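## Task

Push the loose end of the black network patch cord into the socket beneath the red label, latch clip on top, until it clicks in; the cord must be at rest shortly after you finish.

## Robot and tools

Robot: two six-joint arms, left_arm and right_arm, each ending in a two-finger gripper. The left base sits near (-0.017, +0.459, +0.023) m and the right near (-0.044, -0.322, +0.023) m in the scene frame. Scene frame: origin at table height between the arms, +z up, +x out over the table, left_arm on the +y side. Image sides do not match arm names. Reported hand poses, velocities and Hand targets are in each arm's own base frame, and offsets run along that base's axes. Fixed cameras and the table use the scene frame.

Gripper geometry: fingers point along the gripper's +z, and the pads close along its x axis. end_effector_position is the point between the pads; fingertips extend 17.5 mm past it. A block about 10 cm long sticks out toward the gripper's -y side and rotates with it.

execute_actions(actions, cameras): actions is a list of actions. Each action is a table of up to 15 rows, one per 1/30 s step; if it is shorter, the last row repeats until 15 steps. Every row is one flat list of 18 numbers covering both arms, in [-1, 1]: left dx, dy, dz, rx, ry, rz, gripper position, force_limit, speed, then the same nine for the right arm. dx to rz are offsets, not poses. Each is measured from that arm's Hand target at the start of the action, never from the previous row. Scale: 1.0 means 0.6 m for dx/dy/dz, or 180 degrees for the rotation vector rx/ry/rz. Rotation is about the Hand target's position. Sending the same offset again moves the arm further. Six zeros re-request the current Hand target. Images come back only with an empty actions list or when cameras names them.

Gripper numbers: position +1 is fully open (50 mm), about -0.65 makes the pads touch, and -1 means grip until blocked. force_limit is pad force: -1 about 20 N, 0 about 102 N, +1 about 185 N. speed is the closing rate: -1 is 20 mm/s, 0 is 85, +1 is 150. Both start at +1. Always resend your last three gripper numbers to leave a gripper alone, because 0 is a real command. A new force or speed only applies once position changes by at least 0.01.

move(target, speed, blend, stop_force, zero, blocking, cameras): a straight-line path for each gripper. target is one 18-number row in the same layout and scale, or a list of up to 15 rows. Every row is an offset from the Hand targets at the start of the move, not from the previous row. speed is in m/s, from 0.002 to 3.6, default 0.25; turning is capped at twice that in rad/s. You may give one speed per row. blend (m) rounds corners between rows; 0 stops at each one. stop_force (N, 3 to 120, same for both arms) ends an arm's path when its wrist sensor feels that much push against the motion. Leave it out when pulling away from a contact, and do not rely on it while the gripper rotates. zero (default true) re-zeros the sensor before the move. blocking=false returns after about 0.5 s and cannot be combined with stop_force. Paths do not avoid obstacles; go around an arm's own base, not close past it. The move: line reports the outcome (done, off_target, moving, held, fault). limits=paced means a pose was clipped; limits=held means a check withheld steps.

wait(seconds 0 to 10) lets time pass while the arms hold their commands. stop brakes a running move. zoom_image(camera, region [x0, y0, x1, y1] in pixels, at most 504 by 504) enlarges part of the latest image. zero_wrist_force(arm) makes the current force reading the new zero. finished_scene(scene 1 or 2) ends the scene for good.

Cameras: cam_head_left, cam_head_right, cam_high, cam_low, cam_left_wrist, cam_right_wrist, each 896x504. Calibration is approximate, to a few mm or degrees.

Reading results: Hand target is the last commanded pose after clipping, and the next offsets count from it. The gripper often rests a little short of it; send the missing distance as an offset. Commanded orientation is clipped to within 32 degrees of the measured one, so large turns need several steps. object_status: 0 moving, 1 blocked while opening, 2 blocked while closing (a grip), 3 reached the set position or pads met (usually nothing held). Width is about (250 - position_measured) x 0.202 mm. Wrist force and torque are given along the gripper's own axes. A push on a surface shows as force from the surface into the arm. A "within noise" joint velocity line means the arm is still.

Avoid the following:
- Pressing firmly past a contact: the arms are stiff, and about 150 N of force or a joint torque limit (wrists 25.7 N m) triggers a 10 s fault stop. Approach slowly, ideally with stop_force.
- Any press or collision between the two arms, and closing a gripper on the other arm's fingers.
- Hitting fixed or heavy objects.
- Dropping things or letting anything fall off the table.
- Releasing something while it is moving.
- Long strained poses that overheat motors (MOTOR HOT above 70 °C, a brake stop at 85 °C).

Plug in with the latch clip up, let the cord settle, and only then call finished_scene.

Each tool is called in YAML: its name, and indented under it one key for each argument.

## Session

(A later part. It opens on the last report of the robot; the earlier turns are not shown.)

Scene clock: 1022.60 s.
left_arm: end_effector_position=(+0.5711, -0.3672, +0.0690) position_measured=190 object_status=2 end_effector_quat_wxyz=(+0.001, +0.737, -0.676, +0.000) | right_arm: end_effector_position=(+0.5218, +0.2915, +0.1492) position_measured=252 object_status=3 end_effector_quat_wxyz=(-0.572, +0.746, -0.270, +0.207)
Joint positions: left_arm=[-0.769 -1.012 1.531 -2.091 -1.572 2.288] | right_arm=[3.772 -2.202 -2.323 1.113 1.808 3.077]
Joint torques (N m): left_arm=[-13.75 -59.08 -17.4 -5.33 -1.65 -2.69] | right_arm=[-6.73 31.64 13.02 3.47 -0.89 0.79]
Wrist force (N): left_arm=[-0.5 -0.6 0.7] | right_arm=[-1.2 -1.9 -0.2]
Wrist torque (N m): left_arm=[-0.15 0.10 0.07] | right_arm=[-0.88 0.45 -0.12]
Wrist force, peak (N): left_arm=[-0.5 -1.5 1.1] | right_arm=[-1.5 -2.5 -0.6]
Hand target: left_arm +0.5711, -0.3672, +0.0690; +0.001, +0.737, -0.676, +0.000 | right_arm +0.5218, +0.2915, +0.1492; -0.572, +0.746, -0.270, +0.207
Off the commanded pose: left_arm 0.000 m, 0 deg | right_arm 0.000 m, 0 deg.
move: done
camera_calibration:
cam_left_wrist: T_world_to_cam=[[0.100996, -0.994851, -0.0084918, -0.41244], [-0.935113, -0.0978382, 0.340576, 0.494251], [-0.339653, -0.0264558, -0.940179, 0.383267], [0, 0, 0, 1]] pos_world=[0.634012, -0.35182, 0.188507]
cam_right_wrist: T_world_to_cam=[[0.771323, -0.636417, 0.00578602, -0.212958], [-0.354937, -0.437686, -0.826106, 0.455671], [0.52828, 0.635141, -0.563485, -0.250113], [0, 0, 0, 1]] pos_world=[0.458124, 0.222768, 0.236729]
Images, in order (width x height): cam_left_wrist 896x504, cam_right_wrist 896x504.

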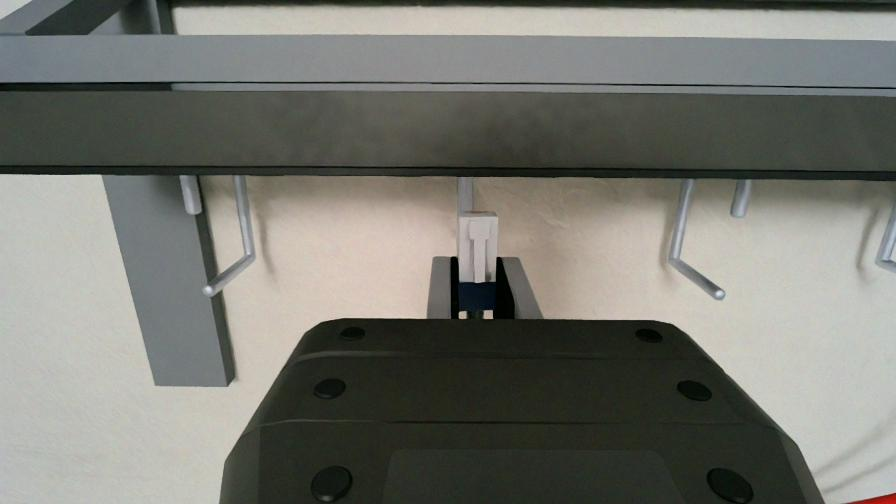

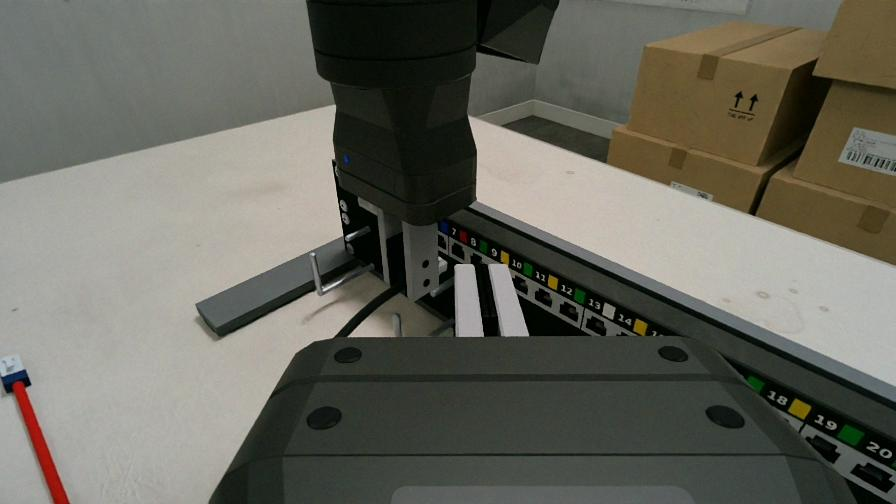

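zoom_image:
  camera: "cam_right_wrist"
  region: [424, 226, 484, 296]

zoom_image:
  camera: "cam_left_wrist"
  region: [430, 150, 520, 320]

Scaled by 7.200 from the camera's 896x504 image, which has a finer 1280x720 frame.

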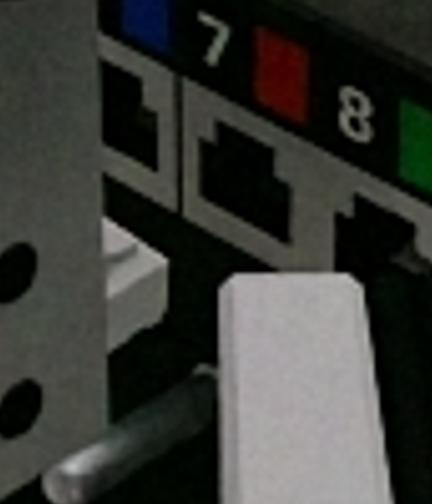

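Scaled by 2.965 from the camera's 896x504 image, which has a finer 1280x720 frame.

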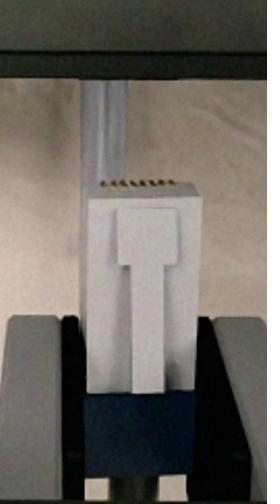

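move:
  target: [0.0216,0.0018,-0.0003,0,0,0,-1,-0.7,-1,0,0,0,0,0,0,-1,-0.5,-0.5]
  speed: 0.02
  stop_force: 4
  cameras: ["cam_right_wrist"]

zoom_image:
  camera: "cam_right_wrist"
  region: [424, 216, 494, 296]

Scene clock: 1104.77 s.
left_arm: end_effector_position=(+0.5840, -0.3661, +0.0688) position_measured=190 object_status=2 end_effector_quat_wxyz=(+0.001, +0.737, -0.676, +0.000) | right_arm: end_effector_position=(+0.5218, +0.2915, +0.1492) position_measured=252 object_status=3 end_effector_quat_wxyz=(-0.572, +0.746, -0.270, +0.207)
Joint positions: left_arm=[-0.754 -0.99 1.495 -2.077 -1.572 2.303] | right_arm=[3.772 -2.202 -2.323 1.113 1.808 3.077]
Joint torques (N m): left_arm=[-13.34 -59.7 -17.13 -5.3 -1.51 -2.72] | right_arm=[-7.03 38.23 12.54 1.39 1.42 -0.34]
Wrist force (N): left_arm=[-0.7 -0.3 1.0] | right_arm=[-1.0 -2.1 -0.5]
Wrist torque (N m): left_arm=[-0.10 0.16 0.04] | right_arm=[-0.89 0.41 -0.13]
Wrist force, peak (N): left_arm=[-0.6 -1.1 1.1] | right_arm=[-1.8 -2.3 -0.6]
Hand target: left_arm +0.5840, -0.3661, +0.0688; +0.001, +0.737, -0.676, +0.000 | right_arm +0.5218, +0.2915, +0.1492; -0.572, +0.746, -0.270, +0.207
Off the commanded pose: left_arm 0.000 m, 0 deg | right_arm 0.000 m, 0 deg.
move: done
camera_calibration:
cam_right_wrist: T_world_to_cam=[[0.771346, -0.636389, 0.00583875, -0.212987], [-0.354887, -0.437726, -0.826106, 0.455657], [0.528281, 0.635141, -0.563485, -0.250114], [0, 0, 0, 1]] pos_world=[0.458124, 0.222768, 0.236729]
Images, in order (width x height): cam_right_wrist 896x504.

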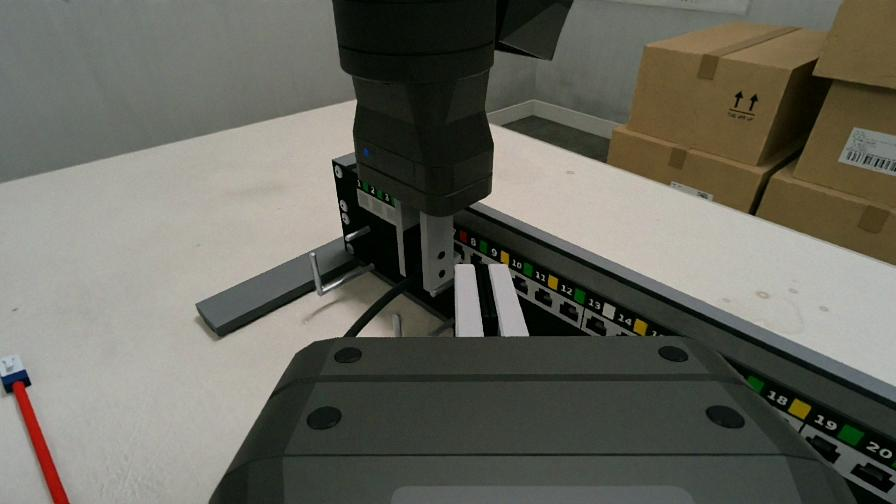

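Scaled by 6.300 from the camera's 896x504 image, which has a finer 1280x720 frame.

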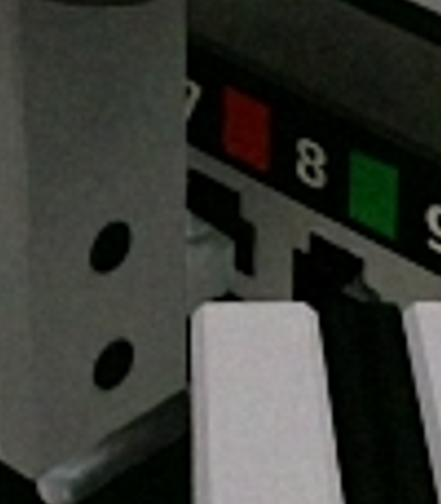

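move:
  target: [0.0166,0.0014,0,0,0,0,-1,-0.7,-1,0,0,0,0,0,0,-1,-0.5,-0.5]
  speed: 0.006
  stop_force: 5
  cameras: ["cam_right_wrist"]

zoom_image:
  camera: "cam_right_wrist"
  region: [424, 216, 494, 296]

Scene clock: 1125.87 s.
left_arm: end_effector_position=(+0.5866, -0.3659, +0.0688) position_measured=190 object_status=2 end_effector_quat_wxyz=(+0.001, +0.736, -0.676, +0.000) | right_arm: end_effector_position=(+0.5218, +0.2915, +0.1492) position_measured=252 object_status=3 end_effector_quat_wxyz=(-0.572, +0.746, -0.270, +0.207)
Joint positions: left_arm=[-0.751 -0.985 1.488 -2.074 -1.572 2.305] | right_arm=[3.772 -2.202 -2.323 1.113 1.808 3.077]
Joint torques (N m): left_arm=[-12 -59.9 -18.36 -6.02 2.42 -2.67] | right_arm=[-6.85 38.66 13.23 1.63 1.6 -1.41]
Wrist force (N): left_arm=[-1.3 4.3 0.5] | right_arm=[-1.1 -2.0 -0.5]
Wrist torque (N m): left_arm=[-0.11 0.13 0.03] | right_arm=[-0.89 0.44 -0.12]
Wrist force, peak (N): left_arm=[-1.1 8.8 -0.6] | right_arm=[-1.6 -2.4 -0.5]
Hand target: left_arm +0.5866, -0.3659, +0.0688; +0.001, +0.736, -0.676, +0.000 (not the last commanded pose) | right_arm +0.5218, +0.2915, +0.1492; -0.572, +0.746, -0.270, +0.207
Off the commanded pose: left_arm 0.007 m, 0 deg | right_arm 0.000 m, 0 deg.
move: contact (left_arm)
camera_calibration:
cam_right_wrist: T_world_to_cam=[[0.771346, -0.636389, 0.00583875, -0.212987], [-0.354887, -0.437726, -0.826106, 0.455657], [0.528281, 0.635141, -0.563485, -0.250114], [0, 0, 0, 1]] pos_world=[0.458124, 0.222768, 0.236729]
Images, in order (width x height): cam_right_wrist 896x504.

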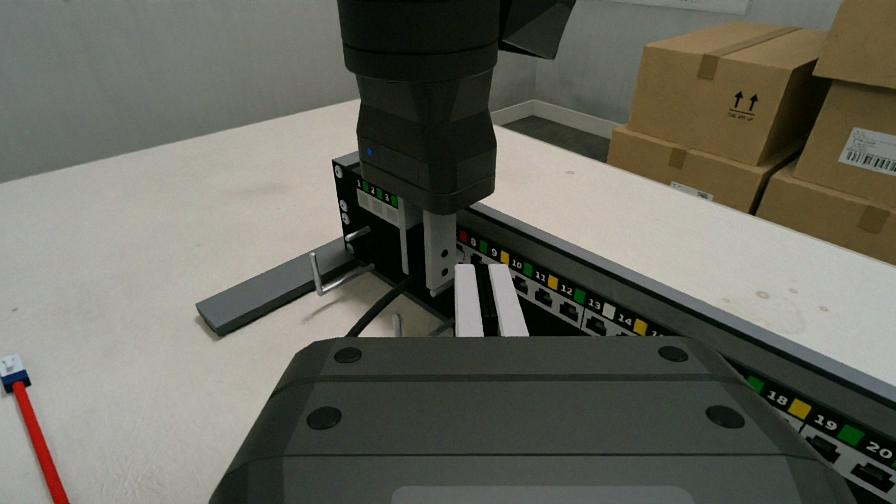

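Scaled by 6.300 from the camera's 896x504 image, which has a finer 1280x720 frame.

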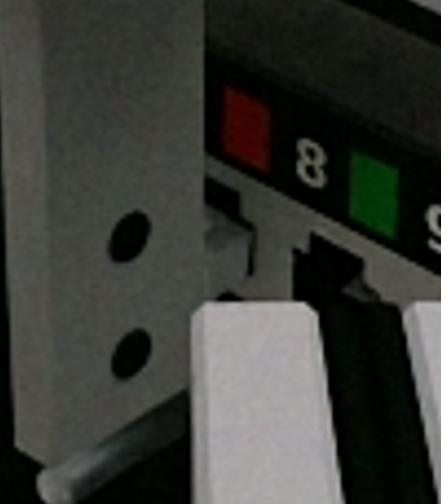

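zoom_image:
  camera: "cam_right_wrist"
  region: [452, 236, 476, 266]

execute_actions:
  actions: []

zoom_image:
  camera: "cam_left_wrist"
  region: [430, 150, 520, 320]

zoom_image:
  camera: "cam_head_left"
  region: [380, 240, 480, 320]

Scaled by 16.800 from the camera's 896x504 image, which has a finer 1280x720 frame.

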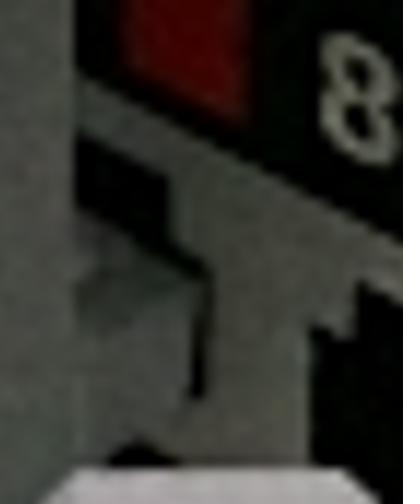

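Scene clock: 1138.07 s.
left_arm: end_effector_position=(+0.5866, -0.3659, +0.0688) position_measured=190 object_status=2 end_effector_quat_wxyz=(+0.001, +0.736, -0.676, +0.000) | right_arm: end_effector_position=(+0.5218, +0.2915, +0.1492) position_measured=252 object_status=3 end_effector_quat_wxyz=(-0.572, +0.746, -0.270, +0.207)
Joint positions: left_arm=[-0.751 -0.985 1.488 -2.074 -1.572 2.305] | right_arm=[3.772 -2.202 -2.323 1.113 1.808 3.077]
Joint velocities: within noise
Joint torques (N m): left_arm=[-11.94 -59.68 -18.61 -5 2.19 -2.64] | right_arm=[-7.27 38.53 13.5 1.4 1.41 -1.62]
Motor temperatures (°C): left_arm=[33 33 33 40 39 39] | right_arm=[32 33 32 41 42 44]
Wrist force (N): left_arm=[-1.5 4.6 0.3] | right_arm=[-1.3 -1.8 -0.7]
Wrist torque (N m): left_arm=[-0.06 0.16 0.03] | right_arm=[-0.87 0.47 -0.12]
Wrist force, peak (N): left_arm=[-1.3 4.8 0.4] | right_arm=[-1.5 -2.5 -0.3]
Hand target: left_arm +0.5866, -0.3659, +0.0688; +0.001, +0.736, -0.676, +0.000 (not the last commanded pose) | right_arm +0.5218, +0.2915, +0.1492; -0.572, +0.746, -0.270, +0.207
Tool commands: left_gripper/position=-1.0 left_gripper/force_limit=-0.7 left_gripper/speed=-1.0 right_gripper/position=-1.0 right_gripper/force_limit=-0.5 right_gripper/speed=-0.5
Off the commanded pose: left_arm 0.007 m, 0 deg | right_arm 0.000 m, 0 deg.
camera_calibration:
cam_left_wrist: T_world_to_cam=[[0.100992, -0.994851, -0.00850117, -0.41271], [-0.935081, -0.0978354, 0.340664, 0.508904], [-0.339741, -0.026455, -0.940147, 0.38843], [0, 0, 0, 1]] pos_world=[0.649512, -0.35052, 0.188307]
cam_right_wrist: T_world_to_cam=[[0.771346, -0.636389, 0.00583875, -0.212987], [-0.354887, -0.437726, -0.826106, 0.455657], [0.528281, 0.635141, -0.563485, -0.250114], [0, 0, 0, 1]] pos_world=[0.458124, 0.222768, 0.236729]

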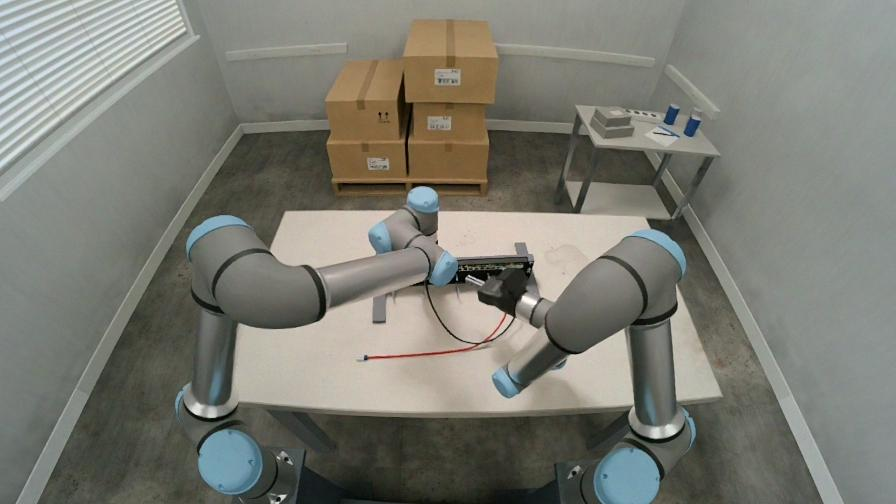

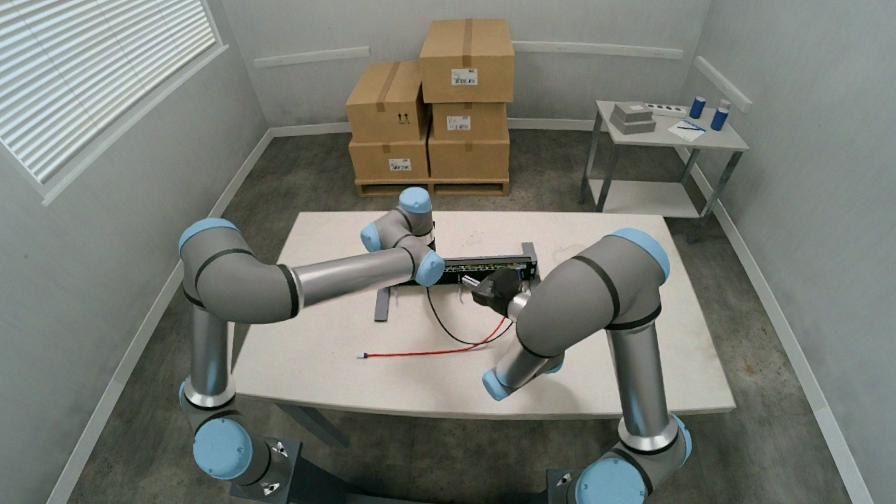

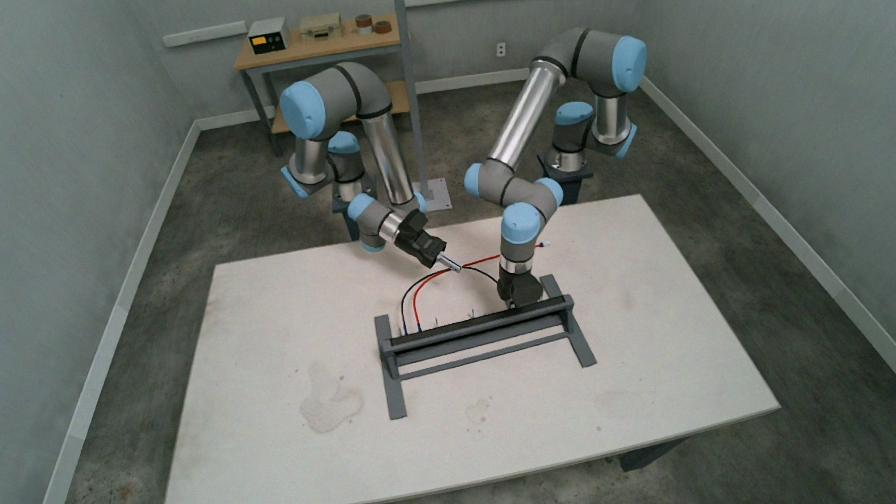

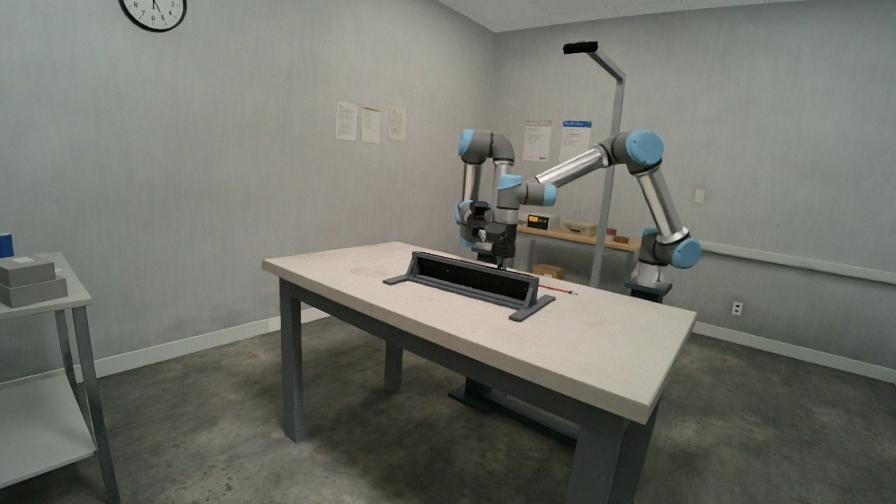

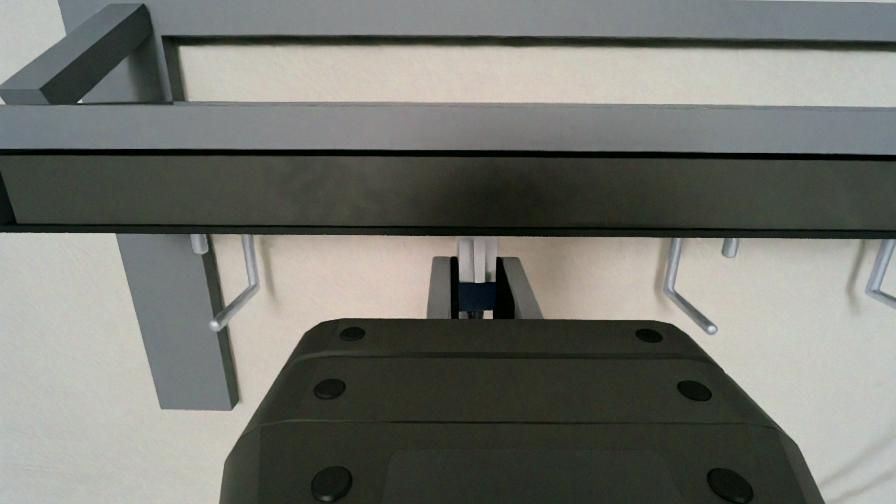

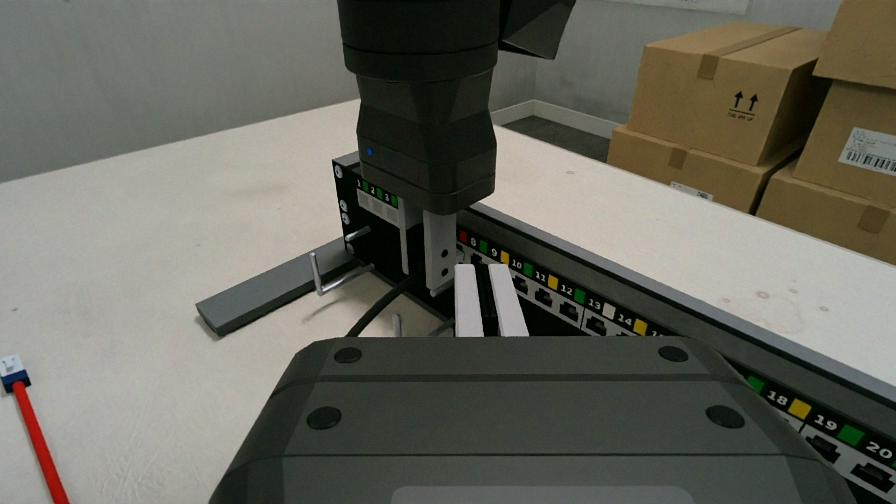

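Scaled by 2.965 from the camera's 896x504 image, which has a finer 1280x720 frame.

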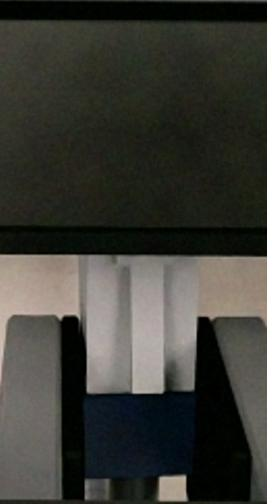

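Scaled by 5.040 from the camera's 896x504 image, which has a finer 1280x720 frame.

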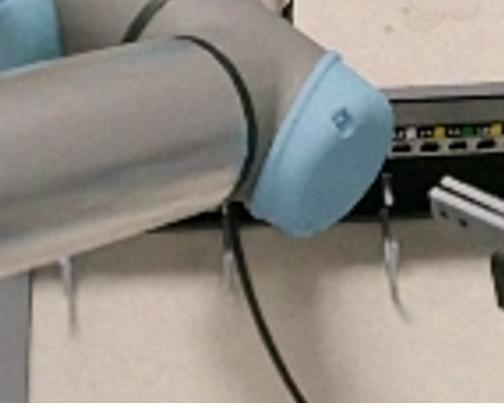

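move:
  target: [-0.0012,-0.0007,0.00075,0,0,0,-1,-0.7,-1,0,0,0,0,0,0,-1,-0.5,-0.5]
  speed: 0.01

move:
  target: [0.0133,0.0011,0,0,0,0,-1,-0.7,-1,0,0,0,0,0,0,-1,-0.5,-0.5]
  speed: 0.006
  stop_force: 6
  cameras: ["cam_right_wrist"]

zoom_image:
  camera: "cam_right_wrist"
  region: [452, 236, 476, 266]

Scene clock: 1172.40 s.
left_arm: end_effector_position=(+0.5859, -0.3663, +0.0693) position_measured=190 object_status=2 end_effector_quat_wxyz=(+0.001, +0.736, -0.676, +0.000) | right_arm: end_effector_position=(+0.5218, +0.2915, +0.1492) position_measured=252 object_status=3 end_effector_quat_wxyz=(-0.572, +0.746, -0.270, +0.207)
Joint positions: left_arm=[-0.752 -0.987 1.489 -2.074 -1.572 2.304] | right_arm=[3.772 -2.202 -2.323 1.113 1.808 3.077]
Joint torques (N m): left_arm=[-11.73 -58 -18.33 -0.2 0.82 -2.54] | right_arm=[-7.31 38.46 13.16 1.52 1.52 -1.82]
Wrist force (N): left_arm=[-0.5 -0.5 1.0] | right_arm=[-1.5 -1.7 -0.6]
Wrist torque (N m): left_arm=[-0.13 0.13 0.11] | right_arm=[-0.85 0.48 -0.13]
Wrist force, peak (N): left_arm=[-1.5 4.7 0.8] | right_arm=[-1.7 -2.3 -0.5]
Hand target: left_arm +0.5859, -0.3663, +0.0693; +0.001, +0.736, -0.676, +0.000 | right_arm +0.5218, +0.2915, +0.1492; -0.572, +0.746, -0.270, +0.207
Off the commanded pose: left_arm 0.000 m, 0 deg | right_arm 0.000 m, 0 deg.
move: done

Scene clock: 1173.73 s.
left_arm: end_effector_position=(+0.5872, -0.3663, +0.0693) position_measured=190 object_status=2 end_effector_quat_wxyz=(+0.001, +0.736, -0.677, +0.000) | right_arm: end_effector_position=(+0.5218, +0.2915, +0.1492) position_measured=252 object_status=3 end_effector_quat_wxyz=(-0.572, +0.746, -0.270, +0.207)
Joint positions: left_arm=[-0.751 -0.984 1.485 -2.072 -1.572 2.306] | right_arm=[3.772 -2.202 -2.323 1.113 1.808 3.077]
Joint torques (N m): left_arm=[-11.14 -59.51 -18.24 -5.77 1.66 -2.61] | right_arm=[-7.79 37.8 12.97 1.55 1.48 -1.72]
Wrist force (N): left_arm=[-0.3 3.8 0.5] | right_arm=[-1.2 -1.9 -0.4]
Wrist torque (N m): left_arm=[-0.10 0.17 0.04] | right_arm=[-0.88 0.45 -0.13]
Wrist force, peak (N): left_arm=[0.7 9.4 -0.1] | right_arm=[-1.4 -2.4 -0.5]
Hand target: left_arm +0.5872, -0.3663, +0.0693; +0.001, +0.736, -0.677, +0.000 (not the last commanded pose) | right_arm +0.5218, +0.2915, +0.1492; -0.572, +0.746, -0.270, +0.207
Off the commanded pose: left_arm 0.007 m, 0 deg | right_arm 0.000 m, 0 deg.
move: contact (left_arm)
camera_calibration:
cam_right_wrist: T_world_to_cam=[[0.771346, -0.636389, 0.00583875, -0.212987], [-0.354887, -0.437726, -0.826106, 0.455657], [0.528281, 0.635141, -0.563485, -0.250114], [0, 0, 0, 1]] pos_world=[0.458124, 0.222768, 0.236729]
Images, in order (width x height): cam_right_wrist 896x504.

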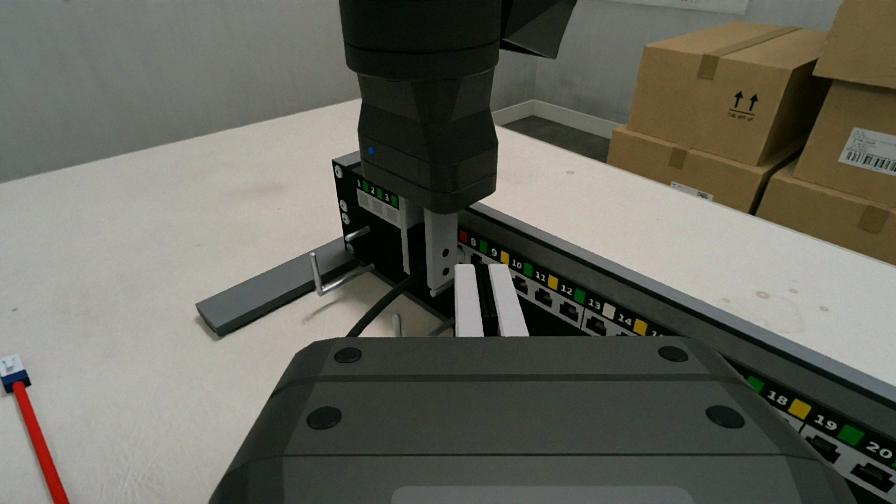

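Scaled by 16.800 from the camera's 896x504 image, which has a finer 1280x720 frame.

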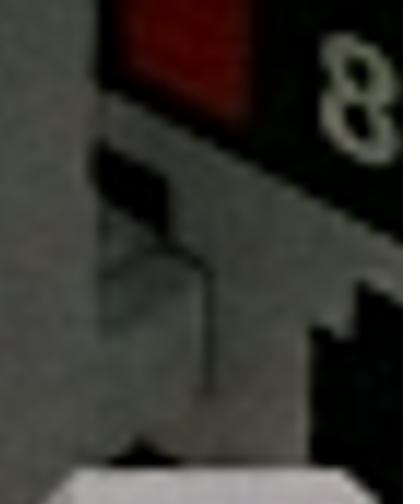

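move:
  target: [0.0133,0.0009,0,0,0,0,-1,-0.7,-1,0,0,0,0,0,0,-1,-0.5,-0.5]
  speed: 0.004
  stop_force: 8
  cameras: ["cam_right_wrist"]

zoom_image:
  camera: "cam_right_wrist"
  region: [452, 236, 476, 266]

Scene clock: 1190.77 s.
left_arm: end_effector_position=(+0.5875, -0.3664, +0.0694) position_measured=190 object_status=2 end_effector_quat_wxyz=(+0.001, +0.736, -0.677, +0.000) | right_arm: end_effector_position=(+0.5218, +0.2915, +0.1492) position_measured=252 object_status=3 end_effector_quat_wxyz=(-0.572, +0.746, -0.270, +0.207)
Joint positions: left_arm=[-0.751 -0.984 1.484 -2.072 -1.572 2.306] | right_arm=[3.772 -2.202 -2.323 1.113 1.808 3.077]
Joint torques (N m): left_arm=[-9.15 -60.62 -20.54 -7.07 2.53 -2.62] | right_arm=[-6.98 38.38 12.8 1.52 1.51 -1.64]
Wrist force (N): left_arm=[-0.6 11.4 0.9] | right_arm=[-0.9 -2.0 -0.3]
Wrist torque (N m): left_arm=[-0.03 0.16 0.03] | right_arm=[-0.89 0.40 -0.13]
Wrist force, peak (N): left_arm=[0.0 15.2 0.7] | right_arm=[-1.5 -2.1 -0.9]
Hand target: left_arm +0.5875, -0.3665, +0.0694; +0.001, +0.736, -0.677, +0.000 (not the last commanded pose) | right_arm +0.5218, +0.2915, +0.1492; -0.572, +0.746, -0.270, +0.207
Off the commanded pose: left_arm 0.008 m, 0 deg | right_arm 0.000 m, 0 deg.
move: contact (left_arm)
camera_calibration:
cam_right_wrist: T_world_to_cam=[[0.771346, -0.636389, 0.00583875, -0.212987], [-0.354887, -0.437726, -0.826106, 0.455657], [0.528281, 0.635141, -0.563485, -0.250114], [0, 0, 0, 1]] pos_world=[0.458124, 0.222768, 0.236729]
Images, in order (width x height): cam_right_wrist 896x504.

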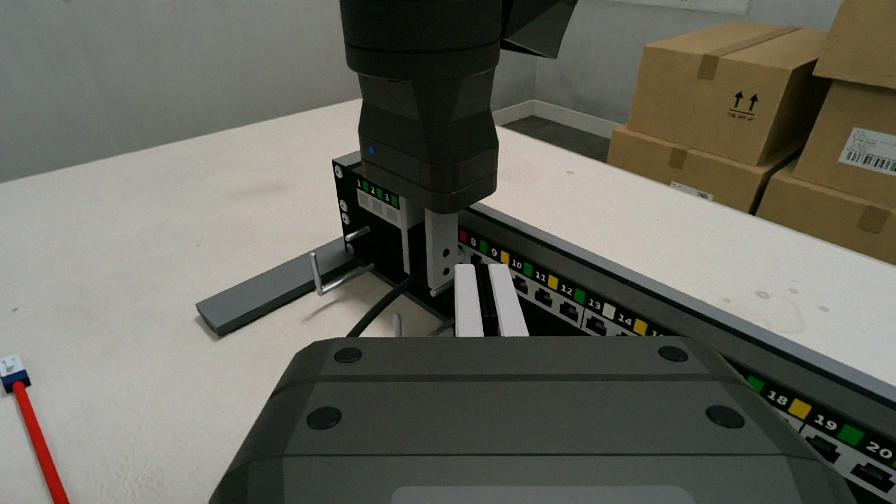

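Scaled by 16.800 from the camera's 896x504 image, which has a finer 1280x720 frame.

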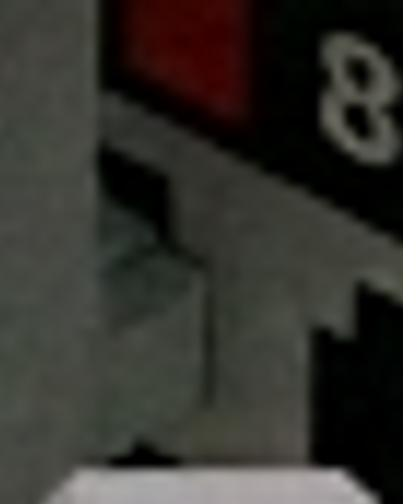

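move:
  target: [-0.0020,-0.0006,0,0,0,0,-1,-0.7,-1,0,0,0,0,0,0,-1,-0.5,-0.5]
  speed: 0.01

move:
  target: [0.0133,0.0011,0,0,0,0,-1,-0.7,-1,0,0,0,0,0,0,-1,-0.5,-0.5]
  speed: 0.006
  stop_force: 5
  cameras: ["cam_right_wrist"]

zoom_image:
  camera: "cam_right_wrist"
  region: [452, 236, 476, 266]

Scene clock: 1208.23 s.
left_arm: end_effector_position=(+0.5863, -0.3668, +0.0694) position_measured=190 object_status=2 end_effector_quat_wxyz=(+0.001, +0.736, -0.677, +0.000) | right_arm: end_effector_position=(+0.5218, +0.2915, +0.1492) position_measured=252 object_status=3 end_effector_quat_wxyz=(-0.572, +0.746, -0.270, +0.207)
Joint positions: left_arm=[-0.753 -0.986 1.487 -2.073 -1.572 2.304] | right_arm=[3.772 -2.202 -2.323 1.113 1.808 3.077]
Joint torques (N m): left_arm=[-11.57 -57.68 -20.7 -5.12 -0.12 -2.4] | right_arm=[-7 38.83 13.24 1.59 1.52 -1.53]
Wrist force (N): left_arm=[-0.2 -0.3 0.7] | right_arm=[-1.3 -1.9 -0.9]
Wrist torque (N m): left_arm=[-0.11 0.08 0.12] | right_arm=[-0.88 0.46 -0.12]
Wrist force, peak (N): left_arm=[-0.8 11.5 1.1] | right_arm=[-1.6 -2.2 -0.9]
Hand target: left_arm +0.5863, -0.3668, +0.0694; +0.001, +0.736, -0.677, +0.000 | right_arm +0.5218, +0.2915, +0.1492; -0.572, +0.746, -0.270, +0.207
Off the commanded pose: left_arm 0.000 m, 0 deg | right_arm 0.000 m, 0 deg.
move: done

Scene clock: 1209.47 s.
left_arm: end_effector_position=(+0.5873, -0.3669, +0.0695) position_measured=190 object_status=2 end_effector_quat_wxyz=(+0.001, +0.736, -0.677, +0.001) | right_arm: end_effector_position=(+0.5218, +0.2915, +0.1492) position_measured=252 object_status=3 end_effector_quat_wxyz=(-0.572, +0.746, -0.270, +0.207)
Joint positions: left_arm=[-0.752 -0.984 1.484 -2.072 -1.572 2.305] | right_arm=[3.772 -2.202 -2.323 1.113 1.808 3.077]
Joint torques (N m): left_arm=[-11.96 -60.45 -19.11 -6.1 2.37 -2.65] | right_arm=[-7.58 37.77 12.49 1.62 1.5 -1.74]
Wrist force (N): left_arm=[-1.4 4.4 1.1] | right_arm=[-1.3 -2.0 -0.1]
Wrist torque (N m): left_arm=[-0.08 0.13 0.04] | right_arm=[-0.90 0.46 -0.13]
Wrist force, peak (N): left_arm=[-0.9 9.5 0.8] | right_arm=[-1.4 -2.5 -0.4]
Hand target: left_arm +0.5873, -0.3669, +0.0695; +0.001, +0.736, -0.677, +0.001 (not the last commanded pose) | right_arm +0.5218, +0.2915, +0.1492; -0.572, +0.746, -0.270, +0.207
Off the commanded pose: left_arm 0.007 m, 0 deg | right_arm 0.000 m, 0 deg.
move: contact (left_arm)
camera_calibration:
cam_right_wrist: T_world_to_cam=[[0.771346, -0.636389, 0.00583875, -0.212987], [-0.354887, -0.437726, -0.826106, 0.455657], [0.528281, 0.635141, -0.563485, -0.250114], [0, 0, 0, 1]] pos_world=[0.458124, 0.222768, 0.236729]
Images, in order (width x height): cam_right_wrist 896x504.

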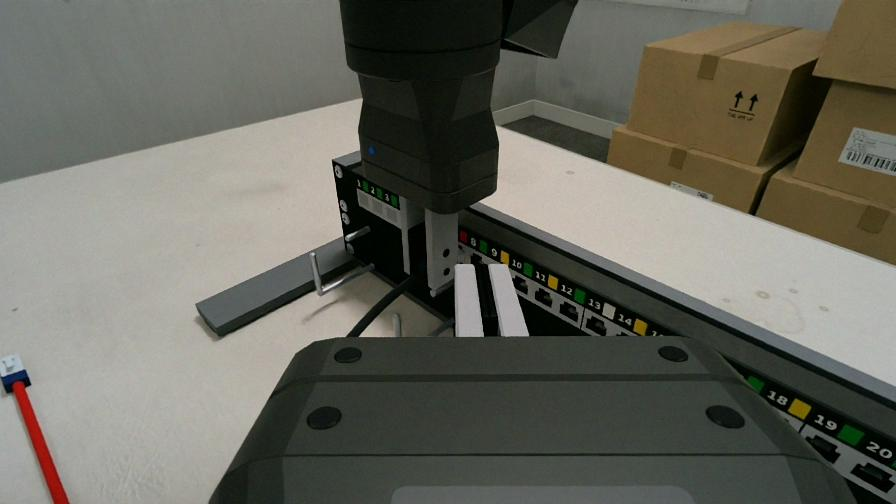

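Scaled by 16.800 from the camera's 896x504 image, which has a finer 1280x720 frame.

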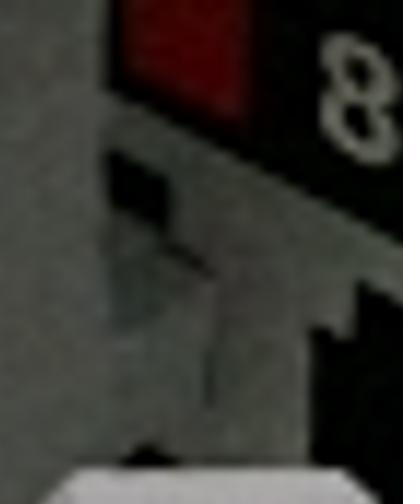

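move:
  target: [-0.0083,-0.0002,0,0,0,0,-1,-0.7,-1,0.129,0.0488,-0.0877,0,0,0.1727,-1,-0.5,-0.5]
  speed: 0.08
  cameras: ["cam_right_wrist"]

zoom_image:
  camera: "cam_right_wrist"
  region: [380, 140, 540, 280]

Scene clock: 1257.33 s.
left_arm: end_effector_position=(+0.5823, -0.3670, +0.0695) position_measured=190 object_status=2 end_effector_quat_wxyz=(+0.001, +0.736, -0.677, +0.001) | right_arm: end_effector_position=(+0.5992, +0.3207, +0.0965) position_measured=252 object_status=3 end_effector_quat_wxyz=(-0.607, +0.791, -0.060, +0.046)
Joint positions: left_arm=[-0.757 -0.993 1.499 -2.078 -1.572 2.3] | right_arm=[3.509 -2.465 -1.795 0.622 2.566 2.716]
Joint torques (N m): left_arm=[-11.77 -56.65 -21.21 -4.96 -0.3 -2.36] | right_arm=[9.51 54.75 9.53 4.78 -1.25 1.23]
Wrist force (N): left_arm=[-0.6 -0.3 0.7] | right_arm=[-1.3 -2.8 -0.5]
Wrist torque (N m): left_arm=[-0.10 0.14 0.11] | right_arm=[-0.99 0.44 -0.31]
Wrist force, peak (N): left_arm=[-1.5 4.7 1.6] | right_arm=[-1.6 -3.2 -0.6]
Hand target: left_arm +0.5823, -0.3670, +0.0695; +0.001, +0.736, -0.677, +0.001 | right_arm +0.5992, +0.3208, +0.0966; -0.607, +0.791, -0.060, +0.046
Off the commanded pose: left_arm 0.000 m, 0 deg | right_arm 0.000 m, 0 deg.
move: done
camera_calibration:
cam_right_wrist: T_world_to_cam=[[0.989125, -0.146964, 0.00574575, -0.541327], [-0.0781287, -0.558132, -0.826066, 0.32516], [0.124609, 0.816634, -0.563544, -0.155596], [0, 0, 0, 1]] pos_world=[0.580233, 0.228992, 0.184029]
Images, in order (width x height): cam_right_wrist 896x504.

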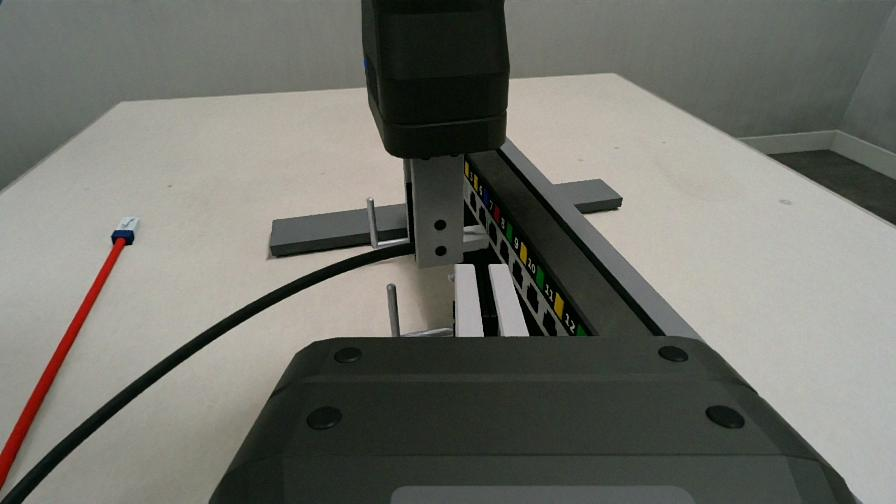

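Scaled by 3.150 from the camera's 896x504 image, which has a finer 1280x720 frame.

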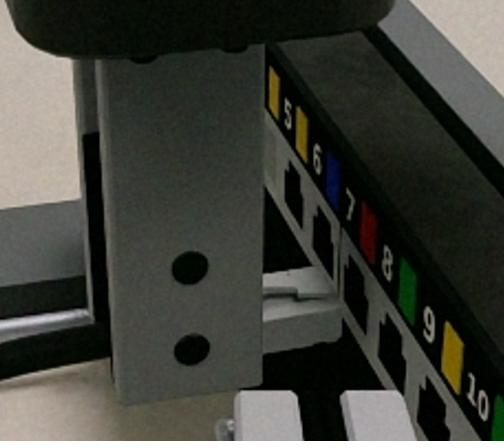

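zoom_image:
  camera: "cam_right_wrist"
  region: [456, 196, 516, 266]

zoom_image:
  camera: "cam_right_wrist"
  region: [405, 150, 515, 280]

Scaled by 7.200 from the camera's 896x504 image, which has a finer 1280x720 frame.

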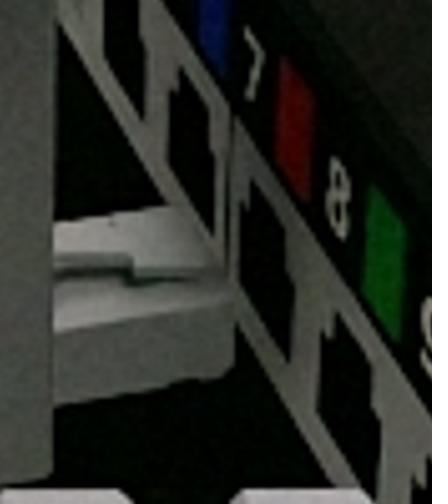

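Scaled by 3.877 from the camera's 896x504 image, which has a finer 1280x720 frame.

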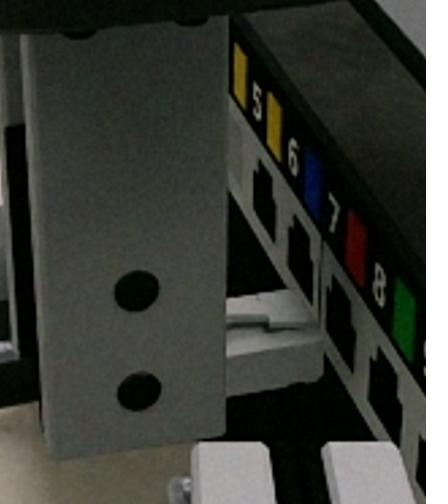

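zoom_image:
  camera: "cam_right_wrist"
  region: [460, 222, 492, 256]

zoom_image:
  camera: "cam_right_wrist"
  region: [405, 235, 475, 275]

Scaled by 14.824 from the camera's 896x504 image, which has a finer 1280x720 frame.

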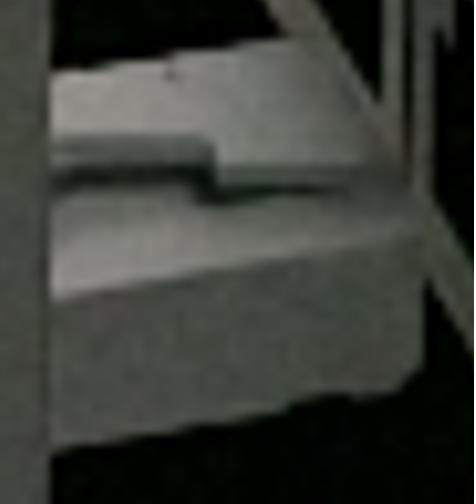

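Scaled by 7.200 from the camera's 896x504 image, which has a finer 1280x720 frame.

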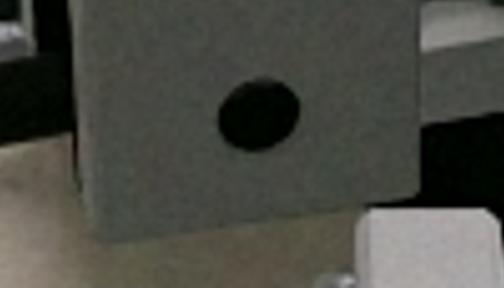

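move:
  target:
    - [0,-0.0003,0.0005,0,0,0,-1,-0.7,-1,0,0,0,0,0,0,-1,-0.5,-0.5]
    - [0.0066,0.0003,0.0005,0,0,0,-1,-0.7,-1,0,0,0,0,0,0,-1,-0.5,-0.5]
  speed: 0.01

move:
  target: [0.0133,0.0011,0,0,0,0,-1,-0.7,-1,0,0,0,0,0,0,-1,-0.5,-0.5]
  speed: 0.005
  stop_force: 5

Scene clock: 1358.90 s.
left_arm: end_effector_position=(+0.5863, -0.3668, +0.0698) position_measured=190 object_status=2 end_effector_quat_wxyz=(+0.001, +0.736, -0.677, +0.001) | right_arm: end_effector_position=(+0.5992, +0.3208, +0.0966) position_measured=252 object_status=3 end_effector_quat_wxyz=(-0.607, +0.791, -0.060, +0.046)
Joint positions: left_arm=[-0.753 -0.986 1.486 -2.072 -1.572 2.304] | right_arm=[3.509 -2.465 -1.795 0.622 2.566 2.716]
Joint torques (N m): left_arm=[6.24 -47.28 -22.52 -0.97 0.69 1.63] | right_arm=[10.58 52.23 15.74 4.96 0.8 0.79]
Wrist force (N): left_arm=[-0.6 -0.3 0.6] | right_arm=[-1.2 -2.8 -0.3]
Wrist torque (N m): left_arm=[-0.10 0.15 0.05] | right_arm=[-0.99 0.42 -0.30]
Wrist force, peak (N): left_arm=[-0.6 -0.5 1.1] | right_arm=[-1.6 -3.1 -0.3]
Hand target: left_arm +0.5862, -0.3668, +0.0698; +0.001, +0.736, -0.677, +0.001 | right_arm +0.5992, +0.3208, +0.0966; -0.607, +0.791, -0.060, +0.046
Off the commanded pose: left_arm 0.000 m, 0 deg | right_arm 0.000 m, 0 deg.
move: done

Scene clock: 1360.23 s.
left_arm: end_effector_position=(+0.5870, -0.3667, +0.0698) position_measured=190 object_status=2 end_effector_quat_wxyz=(+0.001, +0.736, -0.677, +0.001) | right_arm: end_effector_position=(+0.5992, +0.3208, +0.0966) position_measured=252 object_status=3 end_effector_quat_wxyz=(-0.607, +0.791, -0.060, +0.046)
Joint positions: left_arm=[-0.752 -0.985 1.484 -2.071 -1.572 2.305] | right_arm=[3.509 -2.465 -1.795 0.622 2.566 2.716]
Joint torques (N m): left_arm=[-11.68 -60.66 -19.77 -6.12 0.72 -2.69] | right_arm=[9.53 50.93 12.61 5.34 -0.83 1.64]
Wrist force (N): left_arm=[-0.4 4.7 1.2] | right_arm=[-1.5 -2.8 -0.3]
Wrist torque (N m): left_arm=[-0.11 0.10 0.02] | right_arm=[-0.98 0.46 -0.30]
Wrist force, peak (N): left_arm=[0.2 8.1 1.9] | right_arm=[-1.4 -3.3 -0.1]
Hand target: left_arm +0.5870, -0.3667, +0.0698; +0.001, +0.736, -0.677, +0.001 (not the last commanded pose) | right_arm +0.5992, +0.3208, +0.0966; -0.607, +0.791, -0.060, +0.046
Off the commanded pose: left_arm 0.007 m, 0 deg | right_arm 0.000 m, 0 deg.
move: contact (left_arm)

wait:
  seconds: 0.1
  cameras: ["cam_right_wrist","cam_left_wrist"]

zoom_image:
  camera: "cam_right_wrist"
  region: [466, 210, 506, 256]

zoom_image:
  camera: "cam_left_wrist"
  region: [430, 220, 530, 320]

Scene clock: 1369.47 s.
left_arm: end_effector_position=(+0.5870, -0.3667, +0.0698) position_measured=190 object_status=2 end_effector_quat_wxyz=(+0.001, +0.736, -0.677, +0.001) | right_arm: end_effector_position=(+0.5992, +0.3208, +0.0966) position_measured=252 object_status=3 end_effector_quat_wxyz=(-0.607, +0.791, -0.060, +0.046)
Joint positions: left_arm=[-0.752 -0.985 1.484 -2.071 -1.572 2.305] | right_arm=[3.509 -2.465 -1.795 0.622 2.566 2.716]
Joint torques (N m): left_arm=[-11.22 -60.53 -19.3 -5.74 0.73 -2.65] | right_arm=[9.59 48.04 7 5.24 -1.57 1.59]
Wrist force (N): left_arm=[-0.6 5.0 1.5] | right_arm=[-1.8 -2.9 -0.7]
Wrist torque (N m): left_arm=[-0.05 0.14 0.03] | right_arm=[-0.99 0.52 -0.31]
Wrist force, peak (N): left_arm=[-0.5 5.1 1.7] | right_arm=[-1.5 -3.3 -0.5]
Hand target: left_arm +0.5870, -0.3667, +0.0698; +0.001, +0.736, -0.677, +0.001 (not the last commanded pose) | right_arm +0.5992, +0.3208, +0.0966; -0.607, +0.791, -0.060, +0.046
Tool commands: left_gripper/position=-1.0 left_gripper/force_limit=-0.7 left_gripper/speed=-1.0 right_gripper/position=-1.0 right_gripper/force_limit=-0.5 right_gripper/speed=-0.5
Off the commanded pose: left_arm 0.007 m, 0 deg | right_arm 0.000 m, 0 deg.
wait: 0.10 s; at rest from the start
camera_calibration:
cam_left_wrist: T_world_to_cam=[[0.100711, -0.99488, -0.00838061, -0.413389], [-0.935176, -0.0975349, 0.34049, 0.509059], [-0.339564, -0.0264536, -0.940211, 0.389383], [0, 0, 0, 1]] pos_world=[0.649913, -0.351321, 0.189308]
cam_right_wrist: T_world_to_cam=[[0.989153, -0.146773, 0.00585446, -0.541293], [-0.0779227, -0.558098, -0.826108, 0.325173], [0.124518, 0.816691, -0.563481, -0.155581], [0, 0, 0, 1]] pos_world=[0.580133, 0.229093, 0.18413]
Images, in order (width x height): cam_left_wrist 896x504, cam_right_wrist 896x504.

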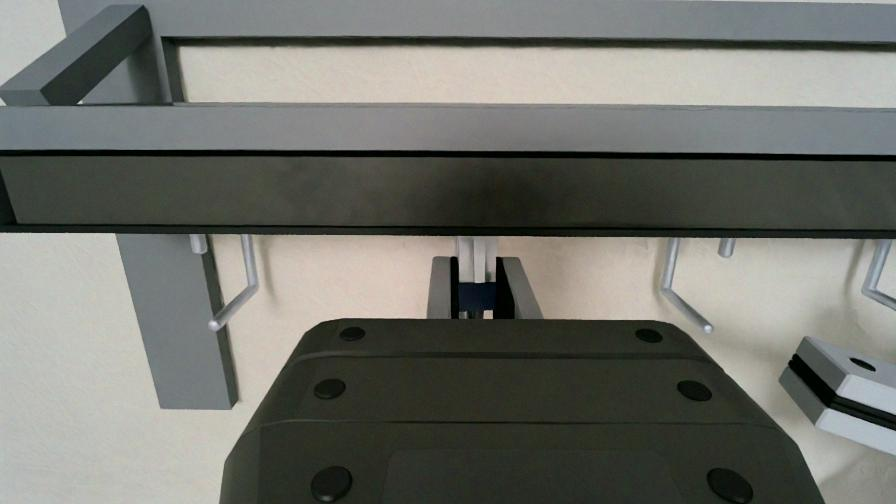

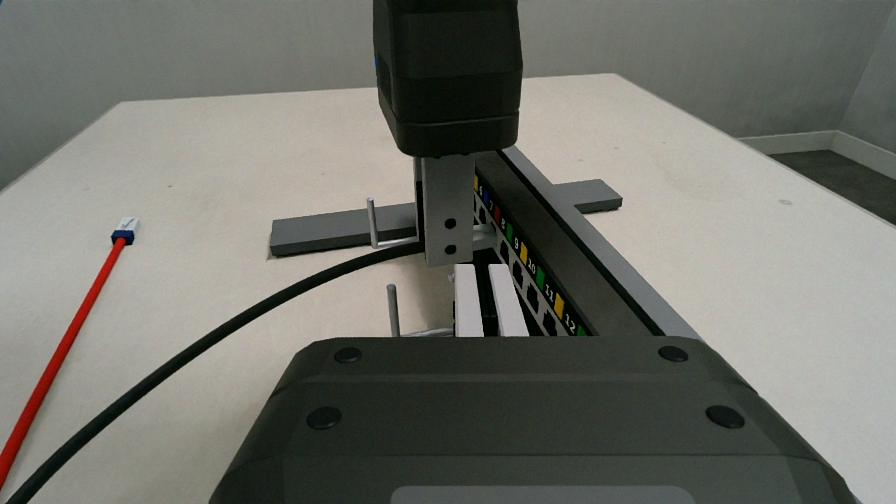

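Scaled by 10.957 from the camera's 896x504 image, which has a finer 1280x720 frame.

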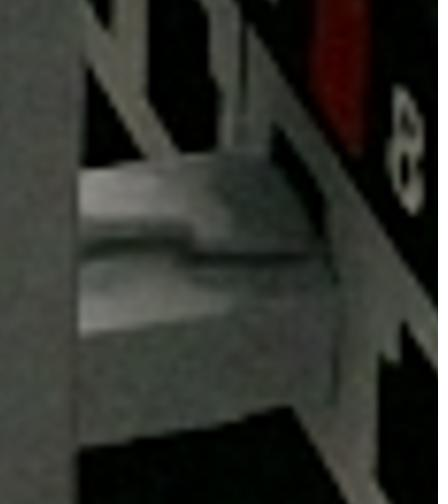

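Scaled by 5.040 from the camera's 896x504 image, which has a finer 1280x720 frame.

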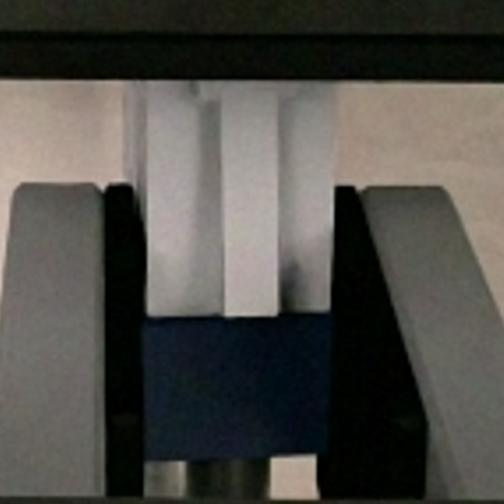

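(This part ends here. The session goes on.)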